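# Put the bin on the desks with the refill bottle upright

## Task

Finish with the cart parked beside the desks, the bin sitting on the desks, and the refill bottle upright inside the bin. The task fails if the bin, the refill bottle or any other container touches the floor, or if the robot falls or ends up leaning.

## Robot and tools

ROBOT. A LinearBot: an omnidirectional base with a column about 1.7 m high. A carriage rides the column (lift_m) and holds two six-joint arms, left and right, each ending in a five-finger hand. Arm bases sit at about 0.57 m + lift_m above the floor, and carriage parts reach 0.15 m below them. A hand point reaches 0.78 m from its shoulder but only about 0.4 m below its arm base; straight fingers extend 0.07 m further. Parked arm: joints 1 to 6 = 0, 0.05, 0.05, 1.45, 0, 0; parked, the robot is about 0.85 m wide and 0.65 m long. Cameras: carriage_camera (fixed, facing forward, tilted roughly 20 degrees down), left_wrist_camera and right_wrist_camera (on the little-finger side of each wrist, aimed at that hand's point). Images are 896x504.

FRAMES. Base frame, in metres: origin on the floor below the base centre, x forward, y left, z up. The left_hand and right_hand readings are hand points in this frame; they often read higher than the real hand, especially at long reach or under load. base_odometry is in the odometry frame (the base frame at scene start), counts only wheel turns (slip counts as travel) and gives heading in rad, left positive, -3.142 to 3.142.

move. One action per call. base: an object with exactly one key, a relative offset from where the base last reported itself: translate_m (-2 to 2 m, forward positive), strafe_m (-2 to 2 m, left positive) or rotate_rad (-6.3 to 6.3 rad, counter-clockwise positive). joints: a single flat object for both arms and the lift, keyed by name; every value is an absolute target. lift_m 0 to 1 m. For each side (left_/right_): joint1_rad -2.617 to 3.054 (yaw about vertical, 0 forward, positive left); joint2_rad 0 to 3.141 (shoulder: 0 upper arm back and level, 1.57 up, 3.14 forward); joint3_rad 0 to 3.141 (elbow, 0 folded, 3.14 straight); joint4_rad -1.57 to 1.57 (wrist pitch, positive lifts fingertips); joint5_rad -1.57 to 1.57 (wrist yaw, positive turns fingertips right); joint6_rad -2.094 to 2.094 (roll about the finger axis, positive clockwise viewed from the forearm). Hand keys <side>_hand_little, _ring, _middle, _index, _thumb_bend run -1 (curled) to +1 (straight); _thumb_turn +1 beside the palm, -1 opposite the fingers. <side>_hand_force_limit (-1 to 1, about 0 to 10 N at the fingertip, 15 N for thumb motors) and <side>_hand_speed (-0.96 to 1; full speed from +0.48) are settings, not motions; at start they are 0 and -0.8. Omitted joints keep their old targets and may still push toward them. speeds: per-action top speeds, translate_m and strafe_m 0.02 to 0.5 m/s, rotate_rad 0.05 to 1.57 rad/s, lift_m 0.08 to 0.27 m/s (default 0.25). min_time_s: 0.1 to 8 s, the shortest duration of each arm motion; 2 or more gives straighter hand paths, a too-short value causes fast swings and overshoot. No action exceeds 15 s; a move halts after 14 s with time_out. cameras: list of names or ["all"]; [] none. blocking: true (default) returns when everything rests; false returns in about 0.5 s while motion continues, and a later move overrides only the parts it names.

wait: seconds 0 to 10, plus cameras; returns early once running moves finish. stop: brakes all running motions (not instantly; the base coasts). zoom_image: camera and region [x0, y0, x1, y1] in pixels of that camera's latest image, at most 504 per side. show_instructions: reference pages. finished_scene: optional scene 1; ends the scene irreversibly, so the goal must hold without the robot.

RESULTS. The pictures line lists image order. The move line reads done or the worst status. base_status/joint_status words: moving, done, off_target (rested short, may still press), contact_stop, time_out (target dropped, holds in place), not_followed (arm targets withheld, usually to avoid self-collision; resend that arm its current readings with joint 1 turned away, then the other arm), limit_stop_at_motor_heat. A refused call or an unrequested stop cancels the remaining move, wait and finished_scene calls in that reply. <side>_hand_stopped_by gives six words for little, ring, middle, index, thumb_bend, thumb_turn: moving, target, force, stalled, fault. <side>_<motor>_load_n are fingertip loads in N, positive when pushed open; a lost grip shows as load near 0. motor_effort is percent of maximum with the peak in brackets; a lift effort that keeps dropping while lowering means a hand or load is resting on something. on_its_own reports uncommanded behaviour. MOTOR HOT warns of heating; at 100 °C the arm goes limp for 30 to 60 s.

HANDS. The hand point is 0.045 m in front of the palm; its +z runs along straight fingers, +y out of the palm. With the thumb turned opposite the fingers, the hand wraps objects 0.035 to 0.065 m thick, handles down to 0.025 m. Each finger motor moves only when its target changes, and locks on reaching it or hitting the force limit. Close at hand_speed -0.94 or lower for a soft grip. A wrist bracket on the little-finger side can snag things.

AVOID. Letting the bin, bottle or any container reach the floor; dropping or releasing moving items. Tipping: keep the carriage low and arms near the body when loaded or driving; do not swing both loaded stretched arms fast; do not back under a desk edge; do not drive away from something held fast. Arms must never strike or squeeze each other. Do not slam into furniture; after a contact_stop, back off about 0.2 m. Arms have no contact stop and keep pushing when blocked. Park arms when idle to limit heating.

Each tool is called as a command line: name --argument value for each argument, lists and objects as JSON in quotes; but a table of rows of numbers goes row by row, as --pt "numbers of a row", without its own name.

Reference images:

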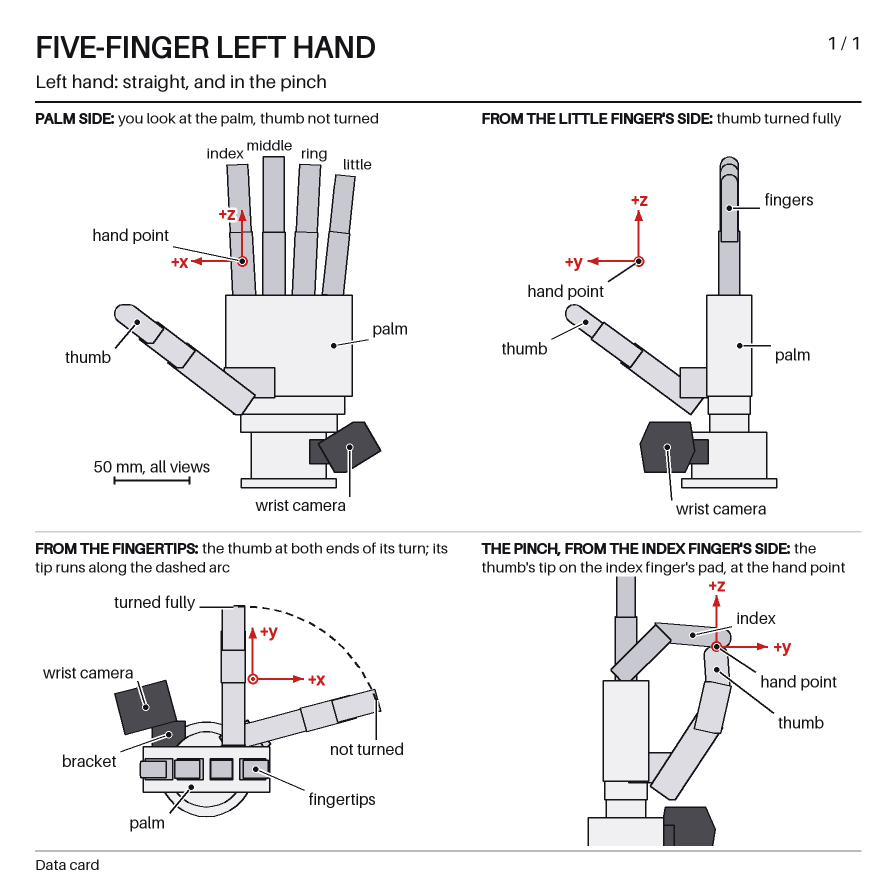

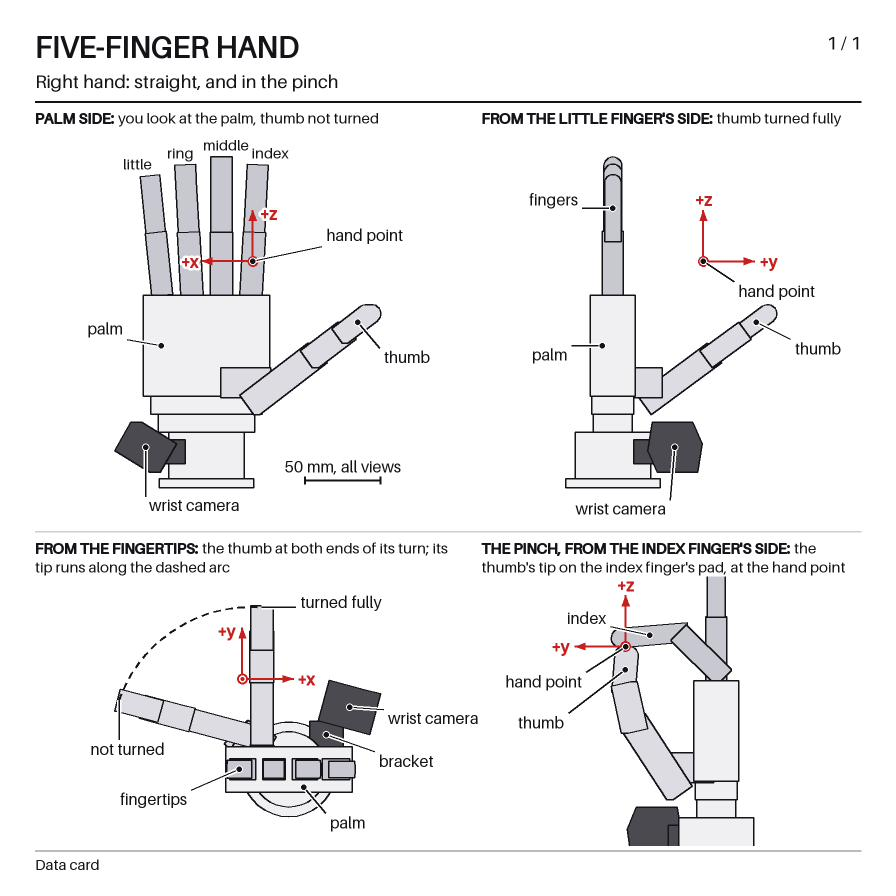

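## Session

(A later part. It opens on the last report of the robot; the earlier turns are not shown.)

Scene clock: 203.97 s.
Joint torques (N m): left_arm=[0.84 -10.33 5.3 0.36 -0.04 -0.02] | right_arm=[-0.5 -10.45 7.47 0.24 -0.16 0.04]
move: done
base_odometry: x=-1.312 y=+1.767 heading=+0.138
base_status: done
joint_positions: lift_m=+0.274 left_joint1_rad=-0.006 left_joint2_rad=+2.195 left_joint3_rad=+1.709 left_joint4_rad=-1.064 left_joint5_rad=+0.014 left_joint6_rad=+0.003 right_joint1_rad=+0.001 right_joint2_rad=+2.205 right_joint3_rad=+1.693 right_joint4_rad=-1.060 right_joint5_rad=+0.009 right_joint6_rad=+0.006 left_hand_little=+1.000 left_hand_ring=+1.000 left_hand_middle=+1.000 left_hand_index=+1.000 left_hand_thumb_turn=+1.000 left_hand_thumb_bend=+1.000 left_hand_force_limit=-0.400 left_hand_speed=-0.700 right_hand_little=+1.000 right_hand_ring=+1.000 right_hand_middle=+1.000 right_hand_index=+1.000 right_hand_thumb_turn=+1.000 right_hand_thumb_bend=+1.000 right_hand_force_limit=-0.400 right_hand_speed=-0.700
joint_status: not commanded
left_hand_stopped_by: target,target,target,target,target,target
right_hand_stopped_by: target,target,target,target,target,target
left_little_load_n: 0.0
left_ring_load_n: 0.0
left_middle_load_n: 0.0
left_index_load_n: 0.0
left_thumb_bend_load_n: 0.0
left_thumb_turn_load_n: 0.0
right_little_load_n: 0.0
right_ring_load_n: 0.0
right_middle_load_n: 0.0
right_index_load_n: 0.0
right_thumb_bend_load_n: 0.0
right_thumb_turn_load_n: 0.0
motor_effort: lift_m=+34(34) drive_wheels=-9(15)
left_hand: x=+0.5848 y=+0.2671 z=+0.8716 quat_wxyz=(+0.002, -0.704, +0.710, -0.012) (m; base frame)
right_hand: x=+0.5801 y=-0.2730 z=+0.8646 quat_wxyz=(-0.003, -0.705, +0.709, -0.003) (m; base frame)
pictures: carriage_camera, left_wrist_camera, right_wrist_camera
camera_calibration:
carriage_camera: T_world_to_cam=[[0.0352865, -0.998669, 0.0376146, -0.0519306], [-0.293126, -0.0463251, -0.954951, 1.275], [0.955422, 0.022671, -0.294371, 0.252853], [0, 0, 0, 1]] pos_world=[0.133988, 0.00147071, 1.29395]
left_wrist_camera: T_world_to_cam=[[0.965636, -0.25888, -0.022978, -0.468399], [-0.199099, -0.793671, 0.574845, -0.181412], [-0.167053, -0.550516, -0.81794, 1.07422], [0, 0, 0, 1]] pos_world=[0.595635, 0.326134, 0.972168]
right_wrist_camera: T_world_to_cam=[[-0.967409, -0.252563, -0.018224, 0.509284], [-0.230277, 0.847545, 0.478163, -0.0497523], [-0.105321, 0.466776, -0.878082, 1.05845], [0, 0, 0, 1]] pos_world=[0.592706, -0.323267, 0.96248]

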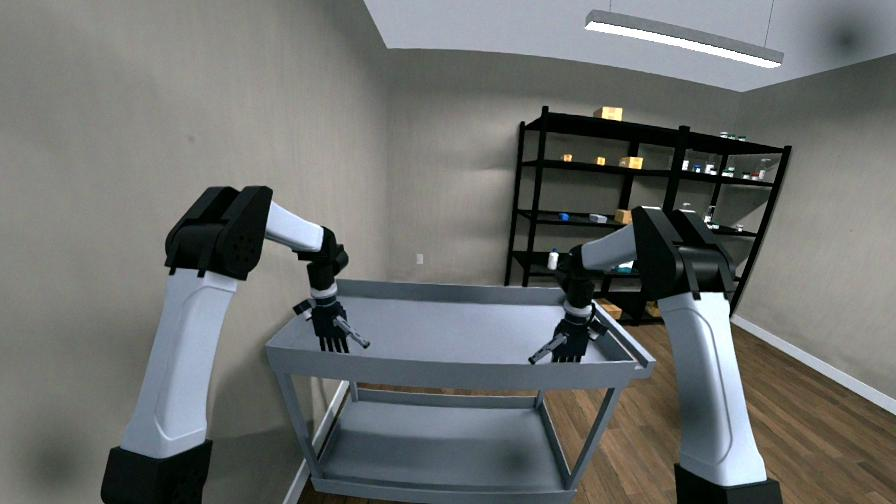

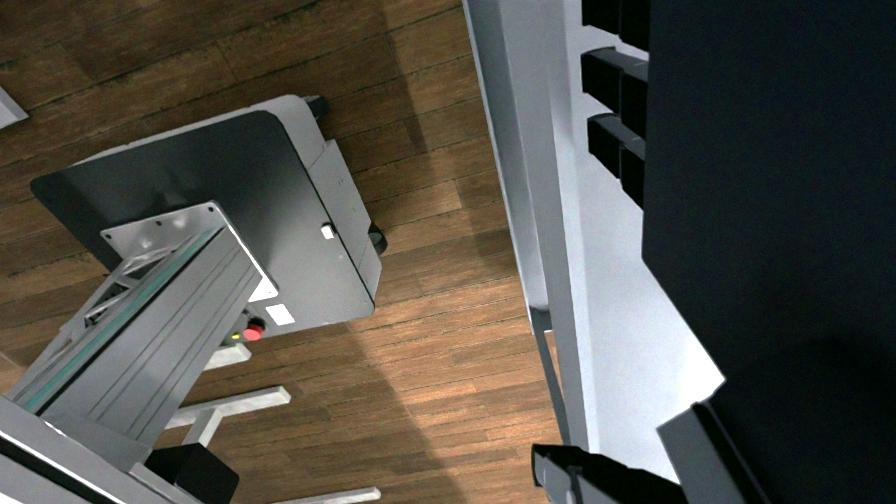

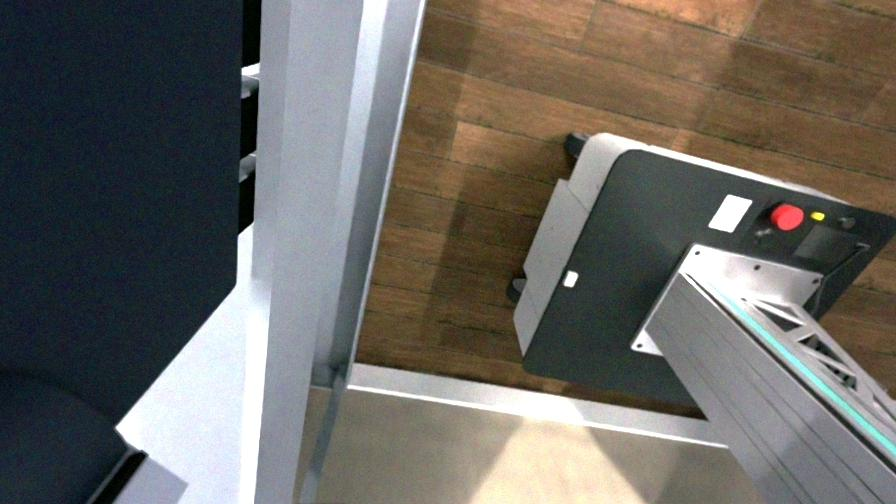

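wait --seconds 0.5 --cameras '["carriage_camera", "left_wrist_camera"]'

Scene clock: 204.63 s.
Joint torques (N m): left_arm=[0.84 -10.32 5.31 0.36 -0.04 -0.01] | right_arm=[-0.46 -10.52 7.28 0.17 -0.13 0.03]
base_odometry: x=-1.312 y=+1.767 heading=+0.138
base_status: done
joint_positions: lift_m=+0.274 left_joint1_rad=-0.006 left_joint2_rad=+2.195 left_joint3_rad=+1.709 left_joint4_rad=-1.064 left_joint5_rad=+0.013 left_joint6_rad=+0.003 right_joint1_rad=+0.001 right_joint2_rad=+2.205 right_joint3_rad=+1.693 right_joint4_rad=-1.060 right_joint5_rad=+0.009 right_joint6_rad=+0.006 left_hand_little=+1.000 left_hand_ring=+1.000 left_hand_middle=+1.000 left_hand_index=+1.000 left_hand_thumb_turn=+1.000 left_hand_thumb_bend=+1.000 left_hand_force_limit=-0.400 left_hand_speed=-0.700 right_hand_little=+1.000 right_hand_ring=+1.000 right_hand_middle=+1.000 right_hand_index=+1.000 right_hand_thumb_turn=+1.000 right_hand_thumb_bend=+1.000 right_hand_force_limit=-0.400 right_hand_speed=-0.700
joint_status: not commanded
left_hand_stopped_by: target,target,target,target,target,target
right_hand_stopped_by: target,target,target,target,target,target
left_little_load_n: 0.0
left_ring_load_n: 0.0
left_middle_load_n: 0.0
left_index_load_n: 0.0
left_thumb_bend_load_n: 0.0
left_thumb_turn_load_n: 0.0
right_little_load_n: 0.0
right_ring_load_n: 0.0
right_middle_load_n: 0.5
right_index_load_n: 0.0
right_thumb_bend_load_n: 0.0
right_thumb_turn_load_n: 0.0
motor_effort: lift_m=+34(34) drive_wheels=-9(15)
left_hand: x=+0.5848 y=+0.2673 z=+0.8716 quat_wxyz=(+0.002, -0.704, +0.710, -0.012) (m; base frame)
right_hand: x=+0.5801 y=-0.2730 z=+0.8646 quat_wxyz=(-0.003, -0.705, +0.709, -0.003) (m; base frame)
wait: 0.50 s; at rest by 0.10 s
pictures: carriage_camera, left_wrist_camera
camera_calibration:
carriage_camera: T_world_to_cam=[[0.0352865, -0.998669, 0.0376146, -0.0519306], [-0.293126, -0.0463251, -0.954951, 1.275], [0.955422, 0.022671, -0.294371, 0.252853], [0, 0, 0, 1]] pos_world=[0.133988, 0.00147071, 1.29395]
left_wrist_camera: T_world_to_cam=[[0.965632, -0.258878, -0.0231862, -0.468169], [-0.199113, -0.794134, 0.574199, -0.180548], [-0.16706, -0.549848, -0.818387, 1.0745], [0, 0, 0, 1]] pos_world=[0.595635, 0.326233, 0.97217]

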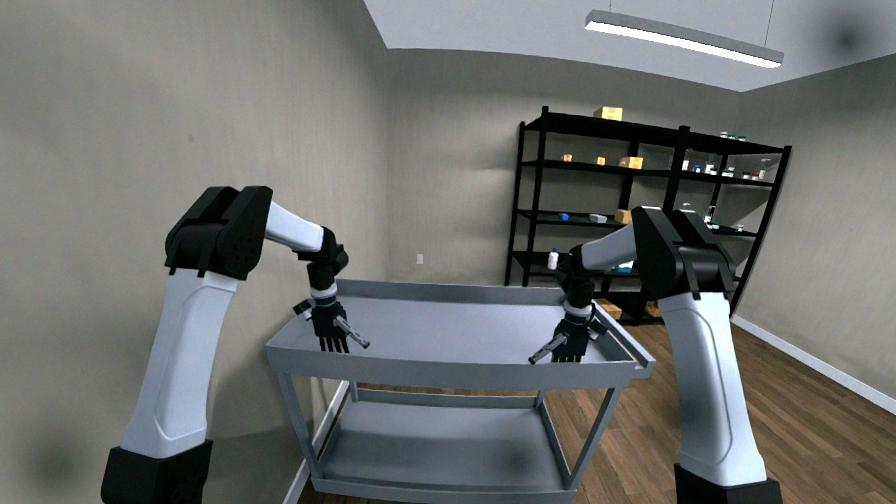

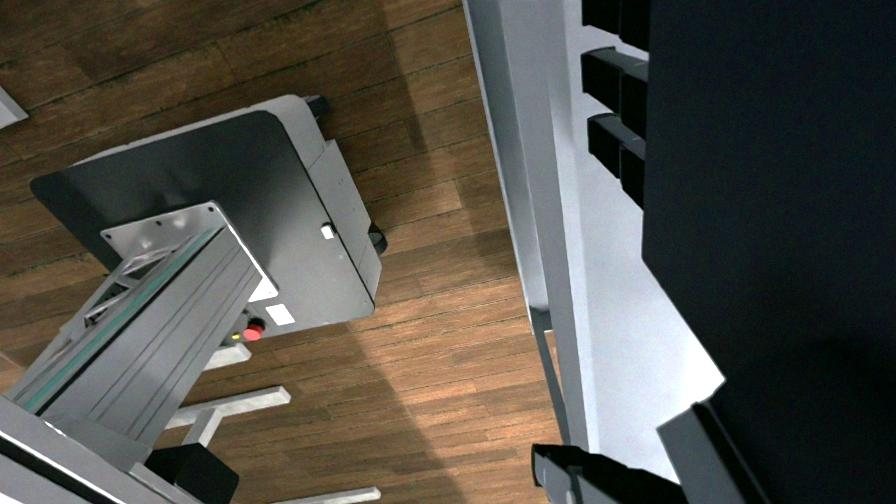

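move --joints '{"lift_m": 0.5}'

move --joints '{"left_joint1_rad": 0, "left_joint2_rad": 0.05, "left_joint3_rad": 0.05, "left_joint4_rad": 1.45, "left_joint5_rad": 0, "left_joint6_rad": 0, "right_joint1_rad": 0, "right_joint2_rad": 0.05, "right_joint3_rad": 0.05, "right_joint4_rad": 1.45, "right_joint5_rad": 0, "right_joint6_rad": 0}' --min_time_s 2.5 --base '{"strafe_m": -0.6}' --speeds '{"strafe_m": 0.25}' --cameras '["carriage_camera"]'

Scene clock: 206.47 s.
Joint torques (N m): left_arm=[0.83 -10.51 5.34 0.35 -0.04 -0.01] | right_arm=[-0.57 -10.78 7.43 0.24 -0.13 0.02]
move: done
base_odometry: x=-1.312 y=+1.767 heading=+0.138
base_status: not commanded
joint_positions: lift_m=+0.500 left_joint1_rad=-0.006 left_joint2_rad=+2.198 left_joint3_rad=+1.709 left_joint4_rad=-1.065 left_joint5_rad=+0.013 left_joint6_rad=+0.003 right_joint1_rad=+0.001 right_joint2_rad=+2.206 right_joint3_rad=+1.693 right_joint4_rad=-1.065 right_joint5_rad=+0.009 right_joint6_rad=+0.006 left_hand_little=+1.000 left_hand_ring=+1.000 left_hand_middle=+1.000 left_hand_index=+1.000 left_hand_thumb_turn=+1.000 left_hand_thumb_bend=+1.000 left_hand_force_limit=-0.400 left_hand_speed=-0.700 right_hand_little=+1.000 right_hand_ring=+1.000 right_hand_middle=+1.000 right_hand_index=+1.000 right_hand_thumb_turn=+1.000 right_hand_thumb_bend=+1.000 right_hand_force_limit=-0.400 right_hand_speed=-0.700
joint_status: all done
left_hand_stopped_by: target,target,target,target,target,target
right_hand_stopped_by: target,target,target,target,target,target
left_little_load_n: 0.0
left_ring_load_n: 0.0
left_middle_load_n: 0.0
left_index_load_n: 0.0
left_thumb_bend_load_n: 0.0
left_thumb_turn_load_n: 0.0
right_little_load_n: 0.0
right_ring_load_n: 0.0
right_middle_load_n: 0.0
right_index_load_n: 0.0
right_thumb_bend_load_n: 0.0
right_thumb_turn_load_n: 0.0
motor_effort: lift_m=+32(39) drive_wheels=-10(12)
left_hand: x=+0.5843 y=+0.2674 z=+1.0967 quat_wxyz=(+0.001, -0.704, +0.710, -0.010) (m; base frame)
right_hand: x=+0.5787 y=-0.2730 z=+1.0905 quat_wxyz=(-0.006, -0.706, +0.709, -0.001) (m; base frame)
pictures: none

Scene clock: 210.17 s.
Joint torques (N m): left_arm=[0.61 2.71 4.23 0.13 -0.04 -0.02] | right_arm=[-0.39 2.88 4.86 0.1 -0.09 0.04]
move: done
base_odometry: x=-1.230 y=+1.173 heading=+0.137
base_status: done
joint_positions: lift_m=+0.500 left_joint1_rad=-0.004 left_joint2_rad=+0.059 left_joint3_rad=+0.063 left_joint4_rad=+1.434 left_joint5_rad=+0.009 left_joint6_rad=+0.003 right_joint1_rad=+0.002 right_joint2_rad=+0.056 right_joint3_rad=+0.062 right_joint4_rad=+1.441 right_joint5_rad=+0.008 right_joint6_rad=+0.006 left_hand_little=+1.000 left_hand_ring=+1.000 left_hand_middle=+1.000 left_hand_index=+1.000 left_hand_thumb_turn=+1.000 left_hand_thumb_bend=+1.000 left_hand_force_limit=-0.400 left_hand_speed=-0.700 right_hand_little=+1.000 right_hand_ring=+1.000 right_hand_middle=+1.000 right_hand_index=+1.000 right_hand_thumb_turn=+1.000 right_hand_thumb_bend=+1.000 right_hand_force_limit=-0.400 right_hand_speed=-0.700
joint_status: all done
left_hand_stopped_by: target,target,target,target,target,target
right_hand_stopped_by: target,target,target,target,target,target
left_little_load_n: 0.0
left_ring_load_n: 0.0
left_middle_load_n: 0.0
left_index_load_n: 0.0
left_thumb_bend_load_n: 0.0
left_thumb_turn_load_n: 0.0
right_little_load_n: 0.0
right_ring_load_n: 0.0
right_middle_load_n: 0.0
right_index_load_n: 0.0
right_thumb_bend_load_n: 0.5
right_thumb_turn_load_n: 0.0
motor_effort: lift_m=+33(33) drive_wheels=-1(10)
left_hand: x=+0.3174 y=+0.2701 z=+1.5481 quat_wxyz=(+0.705, -0.044, +0.050, -0.706) (m; base frame)
right_hand: x=+0.3148 y=-0.2731 z=+1.5493 quat_wxyz=(+0.708, -0.041, +0.047, -0.703) (m; base frame)
pictures: carriage_camera
camera_calibration:
carriage_camera: T_world_to_cam=[[0.0352865, -0.998669, 0.0376146, -0.0604353], [-0.293126, -0.0463251, -0.954951, 1.49092], [0.955422, 0.022671, -0.294371, 0.31941], [0, 0, 0, 1]] pos_world=[0.133988, 0.00147071, 1.52005]

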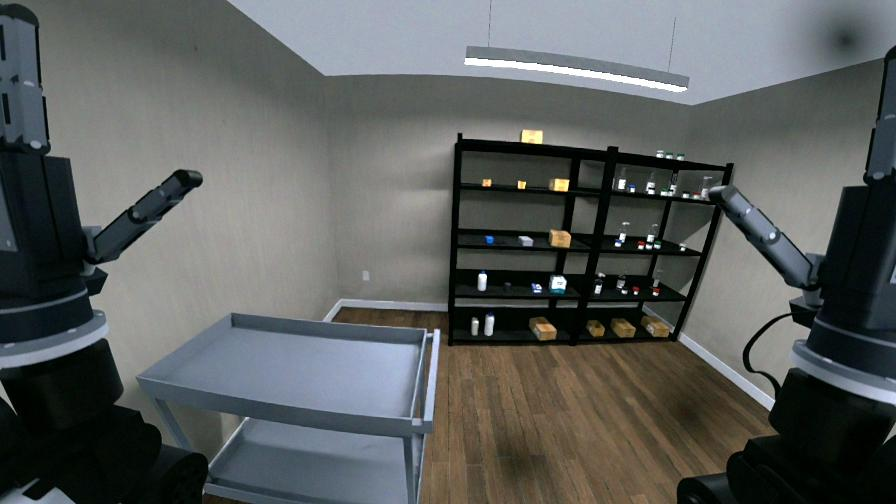

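move --base '{"strafe_m": -0.75}' --speeds '{"strafe_m": 0.4}'

move --base '{"translate_m": 0.55}'

move --base '{"rotate_rad": -3.145}' --cameras '["carriage_camera"]'

Scene clock: 215.07 s.
Joint torques (N m): left_arm=[0.59 2.74 4.23 0.11 -0.04 -0.01] | right_arm=[-0.57 2.84 5 0.1 -0.12 0.02]
move: done
base_odometry: x=-1.127 y=+0.430 heading=+0.137
base_status: done
joint_positions: lift_m=+0.500 left_joint1_rad=-0.003 left_joint2_rad=+0.059 left_joint3_rad=+0.063 left_joint4_rad=+1.437 left_joint5_rad=+0.009 left_joint6_rad=+0.003 right_joint1_rad=+0.002 right_joint2_rad=+0.056 right_joint3_rad=+0.062 right_joint4_rad=+1.443 right_joint5_rad=+0.007 right_joint6_rad=+0.006 left_hand_little=+1.000 left_hand_ring=+1.000 left_hand_middle=+1.000 left_hand_index=+1.000 left_hand_thumb_turn=+1.000 left_hand_thumb_bend=+1.000 left_hand_force_limit=-0.400 left_hand_speed=-0.700 right_hand_little=+1.000 right_hand_ring=+1.000 right_hand_middle=+1.000 right_hand_index=+1.000 right_hand_thumb_turn=+1.000 right_hand_thumb_bend=+1.000 right_hand_force_limit=-0.400 right_hand_speed=-0.700
joint_status: not commanded
left_hand_stopped_by: target,target,target,target,target,target
right_hand_stopped_by: target,target,target,target,target,target
left_little_load_n: 0.0
left_ring_load_n: 0.0
left_middle_load_n: 0.0
left_index_load_n: 0.0
left_thumb_bend_load_n: 0.0
left_thumb_turn_load_n: 0.0
right_little_load_n: 0.0
right_ring_load_n: 0.0
right_middle_load_n: 0.0
right_index_load_n: 0.0
right_thumb_bend_load_n: 0.0
right_thumb_turn_load_n: 0.0
motor_effort: lift_m=+33(33) drive_wheels=-3(13)
left_hand: x=+0.3167 y=+0.2702 z=+1.5483 quat_wxyz=(+0.705, -0.043, +0.049, -0.706) (m; base frame)
right_hand: x=+0.3141 y=-0.2730 z=+1.5495 quat_wxyz=(+0.708, -0.040, +0.046, -0.703) (m; base frame)
pictures: none

Scene clock: 218.33 s.
Joint torques (N m): left_arm=[0.61 2.73 4.3 0.05 -0.03 -0.01] | right_arm=[-0.57 2.93 4.94 0.03 -0.11 0.02]
move: done
base_odometry: x=-0.582 y=+0.505 heading=+0.137
base_status: done
joint_positions: lift_m=+0.500 left_joint1_rad=-0.003 left_joint2_rad=+0.059 left_joint3_rad=+0.061 left_joint4_rad=+1.442 left_joint5_rad=+0.009 left_joint6_rad=+0.003 right_joint1_rad=+0.002 right_joint2_rad=+0.056 right_joint3_rad=+0.062 right_joint4_rad=+1.447 right_joint5_rad=+0.007 right_joint6_rad=+0.006 left_hand_little=+1.000 left_hand_ring=+1.000 left_hand_middle=+1.000 left_hand_index=+1.000 left_hand_thumb_turn=+1.000 left_hand_thumb_bend=+1.000 left_hand_force_limit=-0.400 left_hand_speed=-0.700 right_hand_little=+1.000 right_hand_ring=+1.000 right_hand_middle=+1.000 right_hand_index=+1.000 right_hand_thumb_turn=+1.000 right_hand_thumb_bend=+1.000 right_hand_force_limit=-0.400 right_hand_speed=-0.700
joint_status: not commanded
left_hand_stopped_by: target,target,target,target,target,target
right_hand_stopped_by: target,target,target,target,target,target
left_little_load_n: 0.0
left_ring_load_n: 0.0
left_middle_load_n: 0.0
left_index_load_n: 0.0
left_thumb_bend_load_n: 0.0
left_thumb_turn_load_n: 0.0
right_little_load_n: 0.0
right_ring_load_n: 0.0
right_middle_load_n: 0.0
right_index_load_n: 0.0
right_thumb_bend_load_n: 0.0
right_thumb_turn_load_n: 0.0
motor_effort: lift_m=+33(33) drive_wheels=-5(14)
left_hand: x=+0.3157 y=+0.2702 z=+1.5484 quat_wxyz=(+0.705, -0.041, +0.048, -0.706) (m; base frame)
right_hand: x=+0.3131 y=-0.2730 z=+1.5499 quat_wxyz=(+0.708, -0.039, +0.044, -0.703) (m; base frame)
pictures: none

Scene clock: 222.63 s.
Joint torques (N m): left_arm=[0.62 2.73 4.34 0.06 -0.01 -0.01] | right_arm=[-0.73 2.86 4.92 0.05 -0.1 0.05]
move: done
base_odometry: x=-0.582 y=+0.505 heading=-3.008
base_status: done
joint_positions: lift_m=+0.500 left_joint1_rad=-0.003 left_joint2_rad=+0.059 left_joint3_rad=+0.061 left_joint4_rad=+1.442 left_joint5_rad=+0.006 left_joint6_rad=+0.003 right_joint1_rad=+0.002 right_joint2_rad=+0.056 right_joint3_rad=+0.062 right_joint4_rad=+1.446 right_joint5_rad=+0.007 right_joint6_rad=+0.006 left_hand_little=+1.000 left_hand_ring=+1.000 left_hand_middle=+1.000 left_hand_index=+1.000 left_hand_thumb_turn=+1.000 left_hand_thumb_bend=+1.000 left_hand_force_limit=-0.400 left_hand_speed=-0.700 right_hand_little=+1.000 right_hand_ring=+1.000 right_hand_middle=+1.000 right_hand_index=+1.000 right_hand_thumb_turn=+1.000 right_hand_thumb_bend=+1.000 right_hand_force_limit=-0.400 right_hand_speed=-0.700
joint_status: not commanded
left_hand_stopped_by: target,target,target,target,target,target
right_hand_stopped_by: target,target,target,target,target,target
left_little_load_n: 0.0
left_ring_load_n: 0.0
left_middle_load_n: 0.0
left_index_load_n: 0.0
left_thumb_bend_load_n: 0.0
left_thumb_turn_load_n: 0.0
right_little_load_n: 0.0
right_ring_load_n: 0.0
right_middle_load_n: 0.0
right_index_load_n: 0.0
right_thumb_bend_load_n: 0.0
right_thumb_turn_load_n: 0.0
motor_effort: lift_m=+32(33) drive_wheels=+4(16)
left_hand: x=+0.3158 y=+0.2707 z=+1.5485 quat_wxyz=(+0.705, -0.042, +0.047, -0.706) (m; base frame)
right_hand: x=+0.3135 y=-0.2729 z=+1.5497 quat_wxyz=(+0.708, -0.040, +0.045, -0.703) (m; base frame)
pictures: carriage_camera
camera_calibration:
carriage_camera: T_world_to_cam=[[0.0352865, -0.998669, 0.0376146, -0.0604353], [-0.293126, -0.0463251, -0.954951, 1.49092], [0.955422, 0.022671, -0.294371, 0.31941], [0, 0, 0, 1]] pos_world=[0.133988, 0.00147071, 1.52005]

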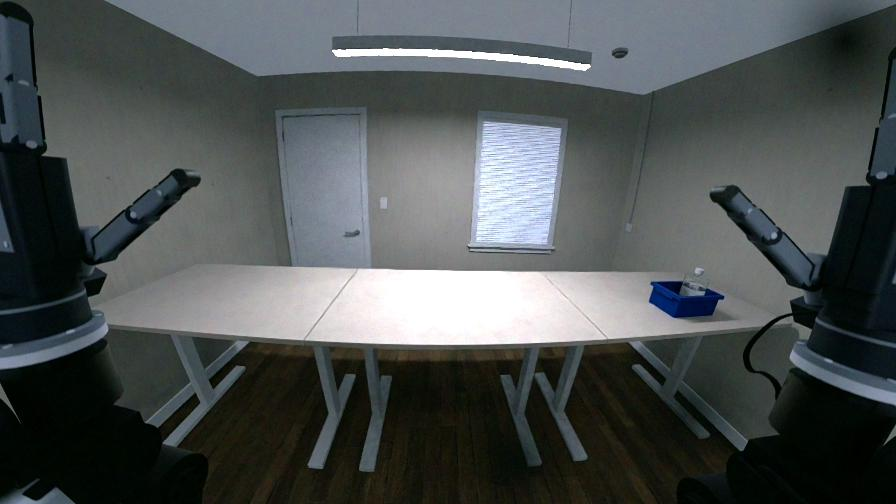

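move --base '{"translate_m": -1.08}' --cameras '["carriage_camera"]'

move --base '{"strafe_m": -0.65}' --speeds '{"strafe_m": 0.25}' --cameras '["all"]'

Scene clock: 227.27 s.
Joint torques (N m): left_arm=[0.58 2.7 4.33 0.03 -0.01 -0.01] | right_arm=[-0.62 2.88 4.77 -0.03 -0.1 0.06]
move: done
base_odometry: x=+0.488 y=+0.647 heading=-3.009
base_status: done
joint_positions: lift_m=+0.500 left_joint1_rad=-0.003 left_joint2_rad=+0.059 left_joint3_rad=+0.061 left_joint4_rad=+1.443 left_joint5_rad=+0.006 left_joint6_rad=+0.003 right_joint1_rad=+0.002 right_joint2_rad=+0.056 right_joint3_rad=+0.062 right_joint4_rad=+1.449 right_joint5_rad=+0.007 right_joint6_rad=+0.006 left_hand_little=+1.000 left_hand_ring=+1.000 left_hand_middle=+1.000 left_hand_index=+1.000 left_hand_thumb_turn=+1.000 left_hand_thumb_bend=+1.000 left_hand_force_limit=-0.400 left_hand_speed=-0.700 right_hand_little=+1.000 right_hand_ring=+1.000 right_hand_middle=+1.000 right_hand_index=+1.000 right_hand_thumb_turn=+1.000 right_hand_thumb_bend=+1.000 right_hand_force_limit=-0.400 right_hand_speed=-0.700
joint_status: not commanded
left_hand_stopped_by: target,target,target,target,target,target
right_hand_stopped_by: target,target,target,target,target,target
left_little_load_n: 0.0
left_ring_load_n: 0.0
left_middle_load_n: 0.0
left_index_load_n: 0.0
left_thumb_bend_load_n: 0.0
left_thumb_turn_load_n: 0.0
right_little_load_n: 0.0
right_ring_load_n: 0.0
right_middle_load_n: 0.0
right_index_load_n: 0.0
right_thumb_bend_load_n: 0.0
right_thumb_turn_load_n: 0.0
motor_effort: lift_m=+33(33) drive_wheels=-7(22)
left_hand: x=+0.3154 y=+0.2707 z=+1.5486 quat_wxyz=(+0.705, -0.042, +0.046, -0.706) (m; base frame)
right_hand: x=+0.3126 y=-0.2729 z=+1.5500 quat_wxyz=(+0.708, -0.038, +0.043, -0.703) (m; base frame)
pictures: carriage_camera
camera_calibration:
carriage_camera: T_world_to_cam=[[0.0352865, -0.998669, 0.0376146, -0.0604353], [-0.293126, -0.0463251, -0.954951, 1.49092], [0.955422, 0.022671, -0.294371, 0.31941], [0, 0, 0, 1]] pos_world=[0.133988, 0.00147071, 1.52005]

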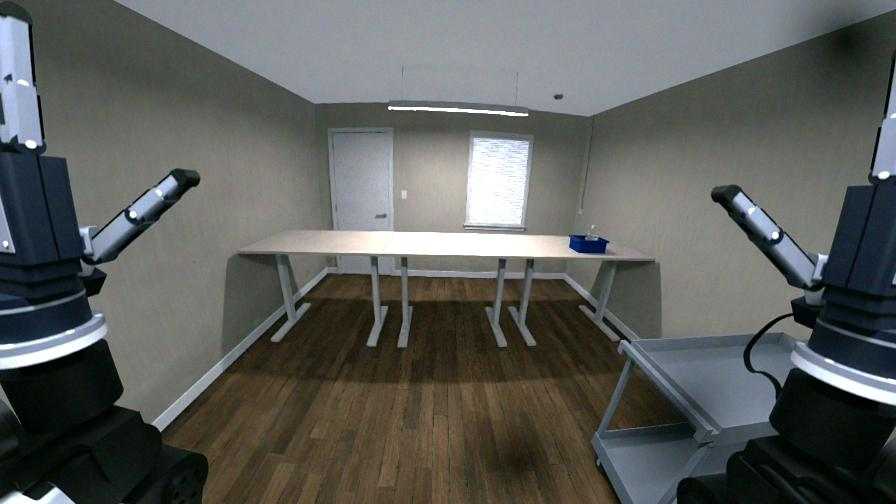

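Scene clock: 231.27 s.
Joint torques (N m): left_arm=[0.57 2.76 4.31 0.03 -0.01 -0.01] | right_arm=[-0.55 2.84 4.92 0.04 -0.09 0.04]
move: done
base_odometry: x=+0.403 y=+1.292 heading=-3.009
base_status: done
joint_positions: lift_m=+0.500 left_joint1_rad=-0.003 left_joint2_rad=+0.059 left_joint3_rad=+0.061 left_joint4_rad=+1.443 left_joint5_rad=+0.006 left_joint6_rad=+0.003 right_joint1_rad=+0.002 right_joint2_rad=+0.056 right_joint3_rad=+0.062 right_joint4_rad=+1.450 right_joint5_rad=+0.006 right_joint6_rad=+0.006 left_hand_little=+1.000 left_hand_ring=+1.000 left_hand_middle=+1.000 left_hand_index=+1.000 left_hand_thumb_turn=+1.000 left_hand_thumb_bend=+1.000 left_hand_force_limit=-0.400 left_hand_speed=-0.700 right_hand_little=+1.000 right_hand_ring=+1.000 right_hand_middle=+1.000 right_hand_index=+1.000 right_hand_thumb_turn=+1.000 right_hand_thumb_bend=+1.000 right_hand_force_limit=-0.400 right_hand_speed=-0.700
joint_status: not commanded
left_hand_stopped_by: target,target,target,target,target,target
right_hand_stopped_by: target,target,target,target,target,target
left_little_load_n: 0.0
left_ring_load_n: 0.0
left_middle_load_n: 0.0
left_index_load_n: 0.0
left_thumb_bend_load_n: 0.0
left_thumb_turn_load_n: 0.0
right_little_load_n: 0.0
right_ring_load_n: 0.0
right_middle_load_n: 0.0
right_index_load_n: 0.0
right_thumb_bend_load_n: 0.0
right_thumb_turn_load_n: 0.0
motor_effort: lift_m=+33(33) drive_wheels=-2(10)
left_hand: x=+0.3154 y=+0.2708 z=+1.5486 quat_wxyz=(+0.705, -0.042, +0.046, -0.706) (m; base frame)
right_hand: x=+0.3124 y=-0.2728 z=+1.5501 quat_wxyz=(+0.708, -0.038, +0.043, -0.703) (m; base frame)
pictures: carriage_camera, left_wrist_camera, right_wrist_camera
camera_calibration:
carriage_camera: T_world_to_cam=[[0.0352865, -0.998669, 0.0376146, -0.0604353], [-0.293126, -0.0463251, -0.954951, 1.49092], [0.955422, 0.022671, -0.294371, 0.31941], [0, 0, 0, 1]] pos_world=[0.133988, 0.00147071, 1.52005]
left_wrist_camera: T_world_to_cam=[[-0.954371, -0.249395, 0.16425, 0.121349], [0.107399, -0.799875, -0.590478, 1.0883], [0.278642, -0.545895, 0.790163, -1.04721], [0, 0, 0, 1]] pos_world=[0.290726, 0.329103, 1.45016]
right_wrist_camera: T_world_to_cam=[[0.963935, -0.249927, -0.0914597, -0.226354], [0.171787, 0.846787, -0.503429, 0.956435], [0.203268, 0.469562, 0.859182, -1.15641], [0, 0, 0, 1]] pos_world=[0.288948, -0.323464, 1.45436]

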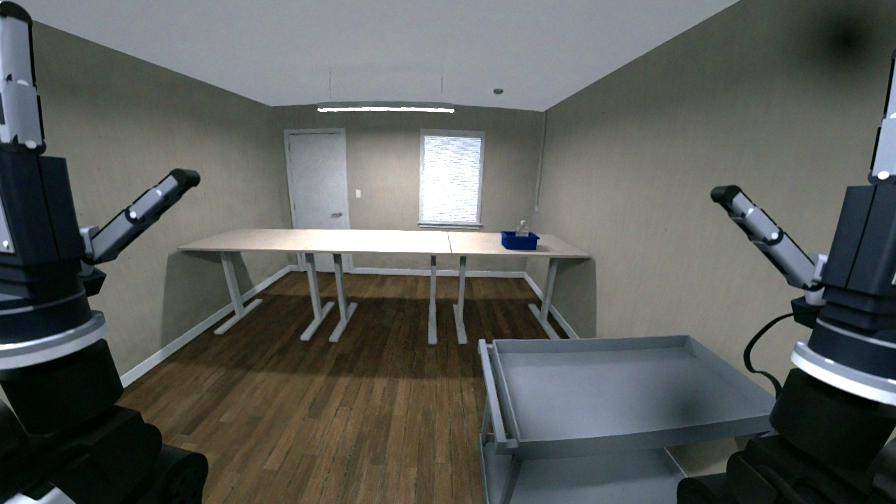

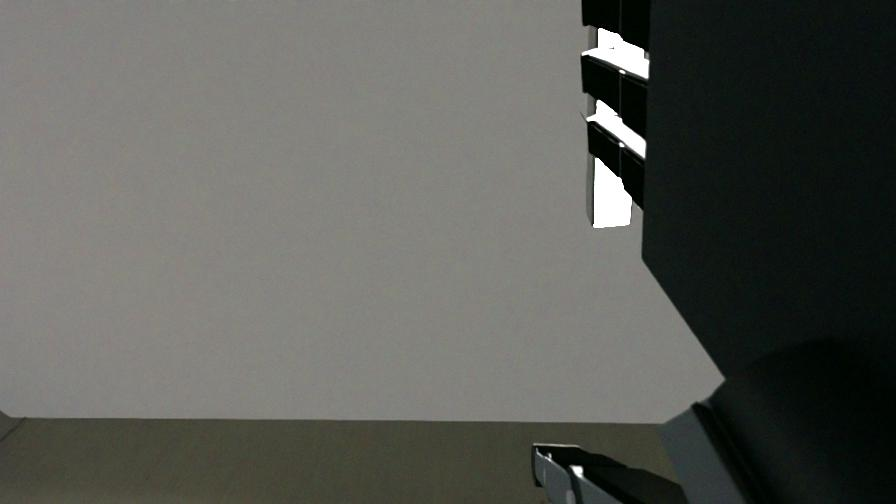

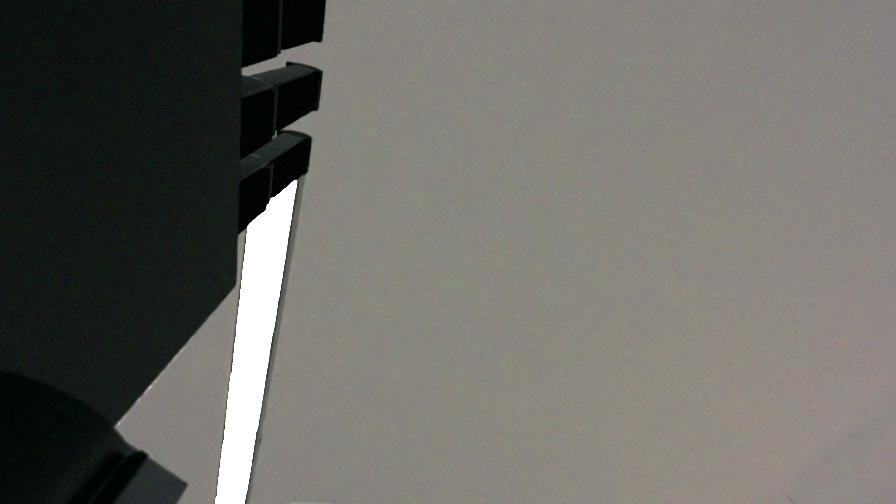

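move --base '{"strafe_m": -0.69}' --speeds '{"strafe_m": 0.25}' --cameras '["carriage_camera"]'

move --base '{"translate_m": -0.15}' --speeds '{"translate_m": 0.2}' --joints '{"left_joint1_rad": 0, "left_joint2_rad": 1.3, "left_joint3_rad": 1.25, "left_joint4_rad": -1.45, "left_joint5_rad": 0, "left_joint6_rad": 0, "right_joint1_rad": 0, "right_joint2_rad": 1.3, "right_joint3_rad": 1.25, "right_joint4_rad": -1.45, "right_joint5_rad": 0, "right_joint6_rad": 0}' --min_time_s 2.5 --cameras '["carriage_camera"]'

Scene clock: 236.77 s.
Joint torques (N m): left_arm=[0.51 2.73 4.3 0.02 0 -0.01] | right_arm=[-0.55 2.8 4.89 0.04 -0.1 0.04]
move: done
base_odometry: x=+0.312 y=+1.976 heading=-3.009
base_status: done
joint_positions: lift_m=+0.500 left_joint1_rad=-0.003 left_joint2_rad=+0.059 left_joint3_rad=+0.061 left_joint4_rad=+1.444 left_joint5_rad=+0.006 left_joint6_rad=+0.003 right_joint1_rad=+0.001 right_joint2_rad=+0.056 right_joint3_rad=+0.062 right_joint4_rad=+1.450 right_joint5_rad=+0.006 right_joint6_rad=+0.006 left_hand_little=+1.000 left_hand_ring=+1.000 left_hand_middle=+1.000 left_hand_index=+1.000 left_hand_thumb_turn=+1.000 left_hand_thumb_bend=+1.000 left_hand_force_limit=-0.400 left_hand_speed=-0.700 right_hand_little=+1.000 right_hand_ring=+1.000 right_hand_middle=+1.000 right_hand_index=+1.000 right_hand_thumb_turn=+1.000 right_hand_thumb_bend=+1.000 right_hand_force_limit=-0.400 right_hand_speed=-0.700
joint_status: not commanded
left_hand_stopped_by: target,target,target,target,target,target
right_hand_stopped_by: target,target,target,target,target,target
left_little_load_n: 0.0
left_ring_load_n: 0.0
left_middle_load_n: 0.0
left_index_load_n: 0.0
left_thumb_bend_load_n: 0.5
left_thumb_turn_load_n: 0.0
right_little_load_n: 0.0
right_ring_load_n: 0.0
right_middle_load_n: 0.0
right_index_load_n: 0.0
right_thumb_bend_load_n: 0.5
right_thumb_turn_load_n: 0.0
motor_effort: lift_m=+33(33) drive_wheels=-2(12)
left_hand: x=+0.3153 y=+0.2708 z=+1.5487 quat_wxyz=(+0.706, -0.042, +0.046, -0.706) (m; base frame)
right_hand: x=+0.3123 y=-0.2727 z=+1.5501 quat_wxyz=(+0.708, -0.038, +0.043, -0.704) (m; base frame)
pictures: carriage_camera
camera_calibration:
carriage_camera: T_world_to_cam=[[0.0352865, -0.998669, 0.0376146, -0.0604353], [-0.293126, -0.0463251, -0.954951, 1.49092], [0.955422, 0.022671, -0.294371, 0.31941], [0, 0, 0, 1]] pos_world=[0.133988, 0.00147071, 1.52005]

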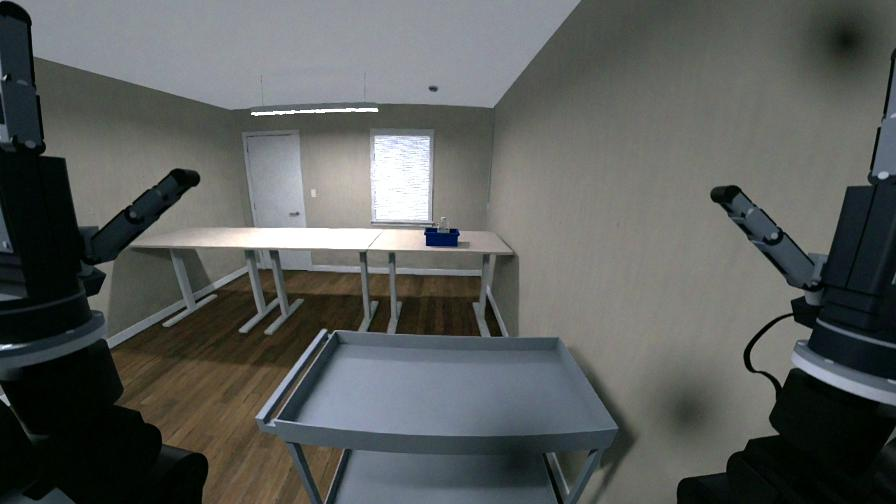

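Scene clock: 239.73 s.
Joint torques (N m): left_arm=[0.51 -2.74 7.41 0.39 0.04 -0.01] | right_arm=[-0.58 -2.82 9.63 0.25 -0.08 0]
move: done
base_odometry: x=+0.461 y=+1.996 heading=-3.009
base_status: done
joint_positions: lift_m=+0.500 left_joint1_rad=-0.003 left_joint2_rad=+1.291 left_joint3_rad=+1.228 left_joint4_rad=-1.431 left_joint5_rad=+0.006 left_joint6_rad=+0.003 right_joint1_rad=+0.001 right_joint2_rad=+1.293 right_joint3_rad=+1.218 right_joint4_rad=-1.441 right_joint5_rad=+0.006 right_joint6_rad=+0.006 left_hand_little=+1.000 left_hand_ring=+1.000 left_hand_middle=+1.000 left_hand_index=+1.000 left_hand_thumb_turn=+1.000 left_hand_thumb_bend=+1.000 left_hand_force_limit=-0.400 left_hand_speed=-0.700 right_hand_little=+1.000 right_hand_ring=+1.000 right_hand_middle=+1.000 right_hand_index=+1.000 right_hand_thumb_turn=+1.000 right_hand_thumb_bend=+1.000 right_hand_force_limit=-0.400 right_hand_speed=-0.700
joint_status: all done
left_hand_stopped_by: target,target,target,target,target,target
right_hand_stopped_by: target,target,target,target,target,target
left_little_load_n: 0.0
left_ring_load_n: 0.0
left_middle_load_n: 0.0
left_index_load_n: 0.0
left_thumb_bend_load_n: 0.0
left_thumb_turn_load_n: 0.0
right_little_load_n: -0.5
right_ring_load_n: 0.0
right_middle_load_n: 0.0
right_index_load_n: 0.0
right_thumb_bend_load_n: 0.0
right_thumb_turn_load_n: 0.0
motor_effort: lift_m=+33(33) drive_wheels=+0(9)
left_hand: x=+0.3769 y=+0.2706 z=+1.2404 quat_wxyz=(+0.025, -0.705, +0.709, -0.029) (m; base frame)
right_hand: x=+0.3724 y=-0.2726 z=+1.2381 quat_wxyz=(+0.018, -0.705, +0.708, -0.021) (m; base frame)
pictures: carriage_camera
camera_calibration:
carriage_camera: T_world_to_cam=[[0.0352865, -0.998669, 0.0376146, -0.0604353], [-0.293126, -0.0463251, -0.954951, 1.49092], [0.955422, 0.022671, -0.294371, 0.31941], [0, 0, 0, 1]] pos_world=[0.133988, 0.00147071, 1.52005]

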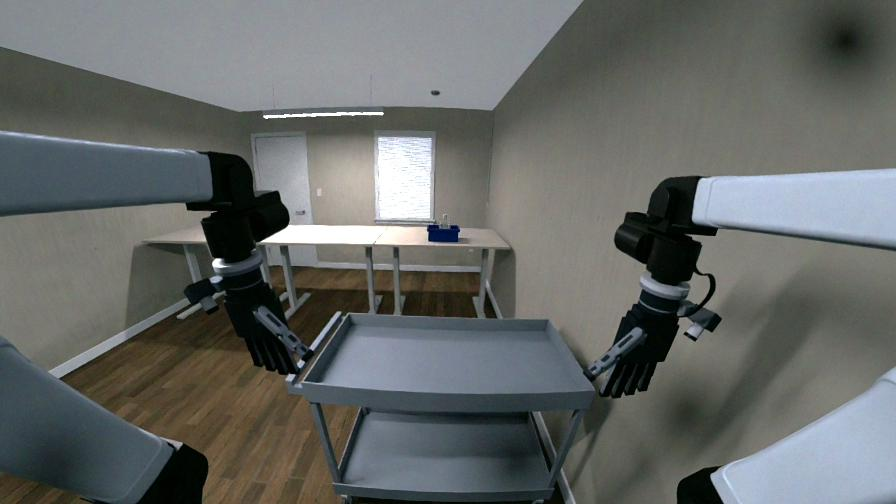

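move --base '{"rotate_rad": 0.035}' --speeds '{"rotate_rad": 0.2}' --joints '{"left_joint2_rad": 2.103, "left_joint3_rad": 1.403, "left_joint4_rad": -0.871, "right_joint2_rad": 2.103, "right_joint3_rad": 1.403, "right_joint4_rad": -0.871}' --min_time_s 2.0

move --joints '{"lift_m": 0.21}' --speeds '{"lift_m": 0.15}' --cameras '["all"]'

Scene clock: 243.07 s.
Joint torques (N m): left_arm=[0.49 -8.5 6.78 0.46 0.04 -0.01] | right_arm=[-0.53 -8.53 8.55 0.32 -0.06 0.03]
move: done
base_odometry: x=+0.461 y=+1.996 heading=-2.975
base_status: done
joint_positions: lift_m=+0.500 left_joint1_rad=-0.002 left_joint2_rad=+2.087 left_joint3_rad=+1.384 left_joint4_rad=-0.886 left_joint5_rad=+0.005 left_joint6_rad=+0.003 right_joint1_rad=+0.001 right_joint2_rad=+2.094 right_joint3_rad=+1.375 right_joint4_rad=-0.882 right_joint5_rad=+0.005 right_joint6_rad=+0.006 left_hand_little=+1.000 left_hand_ring=+1.000 left_hand_middle=+1.000 left_hand_index=+1.000 left_hand_thumb_turn=+1.000 left_hand_thumb_bend=+1.000 left_hand_force_limit=-0.400 left_hand_speed=-0.700 right_hand_little=+1.000 right_hand_ring=+1.000 right_hand_middle=+1.000 right_hand_index=+1.000 right_hand_thumb_turn=+1.000 right_hand_thumb_bend=+1.000 right_hand_force_limit=-0.400 right_hand_speed=-0.700
joint_status: all done
left_hand_stopped_by: target,target,target,target,target,target
right_hand_stopped_by: target,target,target,target,target,target
left_little_load_n: 0.0
left_ring_load_n: 0.0
left_middle_load_n: 0.0
left_index_load_n: 0.0
left_thumb_bend_load_n: 0.0
left_thumb_turn_load_n: 0.0
right_little_load_n: 0.0
right_ring_load_n: 0.0
right_middle_load_n: 0.0
right_index_load_n: 0.0
right_thumb_bend_load_n: -0.5
right_thumb_turn_load_n: 0.0
motor_effort: lift_m=+32(33) drive_wheels=-10(13)
left_hand: x=+0.5317 y=+0.2706 z=+1.0641 quat_wxyz=(-0.008, -0.705, +0.709, +0.005) (m; base frame)
right_hand: x=+0.5286 y=-0.2723 z=+1.0599 quat_wxyz=(-0.013, -0.706, +0.708, +0.009) (m; base frame)
pictures: none

Scene clock: 245.43 s.
Joint torques (N m): left_arm=[0.47 -9.32 6.22 0.44 0.04 -0.01] | right_arm=[-0.62 -9.51 7.8 0.32 -0.09 0.03]
move: done
base_odometry: x=+0.461 y=+1.996 heading=-2.975
base_status: not commanded
joint_positions: lift_m=+0.210 left_joint1_rad=-0.002 left_joint2_rad=+2.096 left_joint3_rad=+1.391 left_joint4_rad=-0.881 left_joint5_rad=+0.005 left_joint6_rad=+0.003 right_joint1_rad=+0.001 right_joint2_rad=+2.103 right_joint3_rad=+1.382 right_joint4_rad=-0.877 right_joint5_rad=+0.005 right_joint6_rad=+0.006 left_hand_little=+1.000 left_hand_ring=+1.000 left_hand_middle=+1.000 left_hand_index=+1.000 left_hand_thumb_turn=+1.000 left_hand_thumb_bend=+1.000 left_hand_force_limit=-0.400 left_hand_speed=-0.700 right_hand_little=+1.000 right_hand_ring=+1.000 right_hand_middle=+1.000 right_hand_index=+1.000 right_hand_thumb_turn=+1.000 right_hand_thumb_bend=+1.000 right_hand_force_limit=-0.400 right_hand_speed=-0.700
joint_status: all done
left_hand_stopped_by: target,target,target,target,target,target
right_hand_stopped_by: target,target,target,target,target,target
left_little_load_n: 0.0
left_ring_load_n: 0.0
left_middle_load_n: 0.0
left_index_load_n: 0.0
left_thumb_bend_load_n: 0.0
left_thumb_turn_load_n: 0.0
right_little_load_n: 0.0
right_ring_load_n: 0.0
right_middle_load_n: 0.0
right_index_load_n: 0.0
right_thumb_bend_load_n: 0.0
right_thumb_turn_load_n: 0.0
motor_effort: lift_m=+35(35) drive_wheels=-7(12)
left_hand: x=+0.5345 y=+0.2706 z=+0.7721 quat_wxyz=(-0.007, -0.705, +0.709, +0.004) (m; base frame)
right_hand: x=+0.5315 y=-0.2722 z=+0.7681 quat_wxyz=(-0.011, -0.706, +0.709, +0.008) (m; base frame)
pictures: carriage_camera, left_wrist_camera, right_wrist_camera
camera_calibration:
carriage_camera: T_world_to_cam=[[0.0352865, -0.998669, 0.0376146, -0.0495195], [-0.293126, -0.0463251, -0.954951, 1.21379], [0.955422, 0.022671, -0.294371, 0.233984], [0, 0, 0, 1]] pos_world=[0.133988, 0.00147071, 1.22985]
left_wrist_camera: T_world_to_cam=[[0.965279, -0.254497, -0.0588852, -0.39446], [-0.175857, -0.799801, 0.573927, -0.14154], [-0.193159, -0.543644, -0.816787, 0.99754], [0, 0, 0, 1]] pos_world=[0.548558, 0.328714, 0.872783]
right_wrist_camera: T_world_to_cam=[[-0.967468, -0.252933, 0.00547722, 0.44236], [-0.218268, 0.845428, 0.487452, -0.0295434], [-0.127924, 0.470399, -0.873132, 0.97752], [0, 0, 0, 1]] pos_world=[0.546568, -0.322961, 0.865483]

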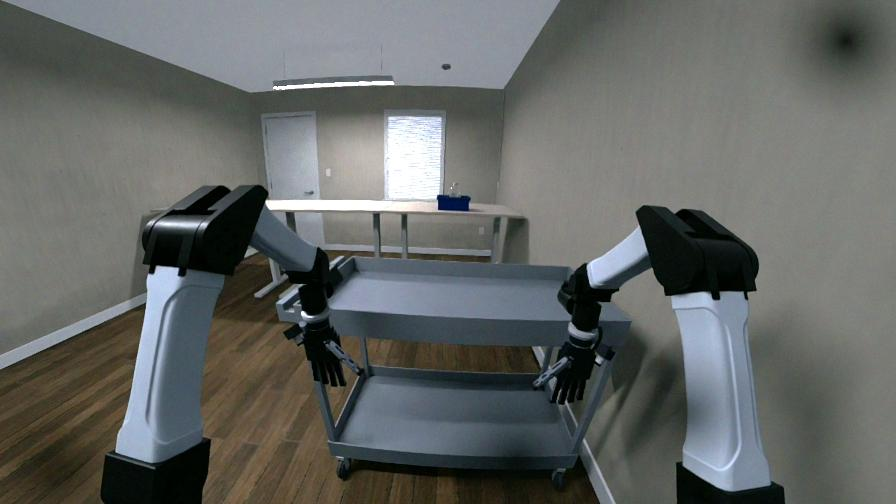

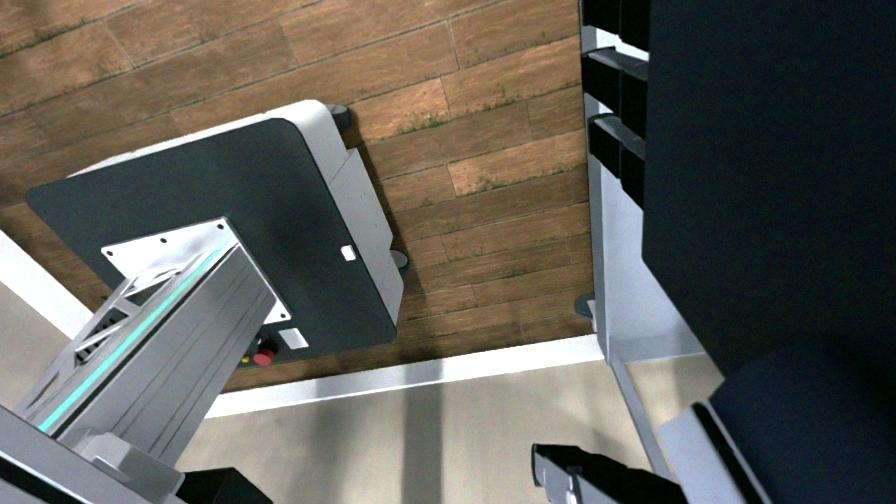

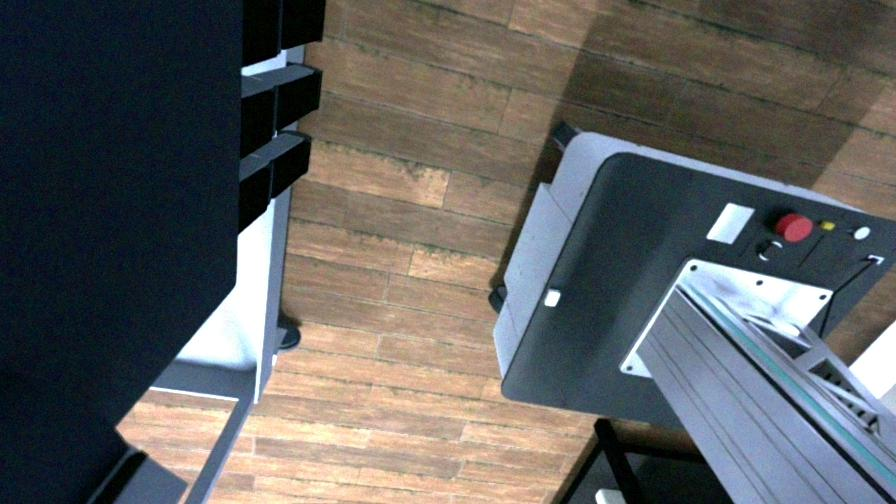

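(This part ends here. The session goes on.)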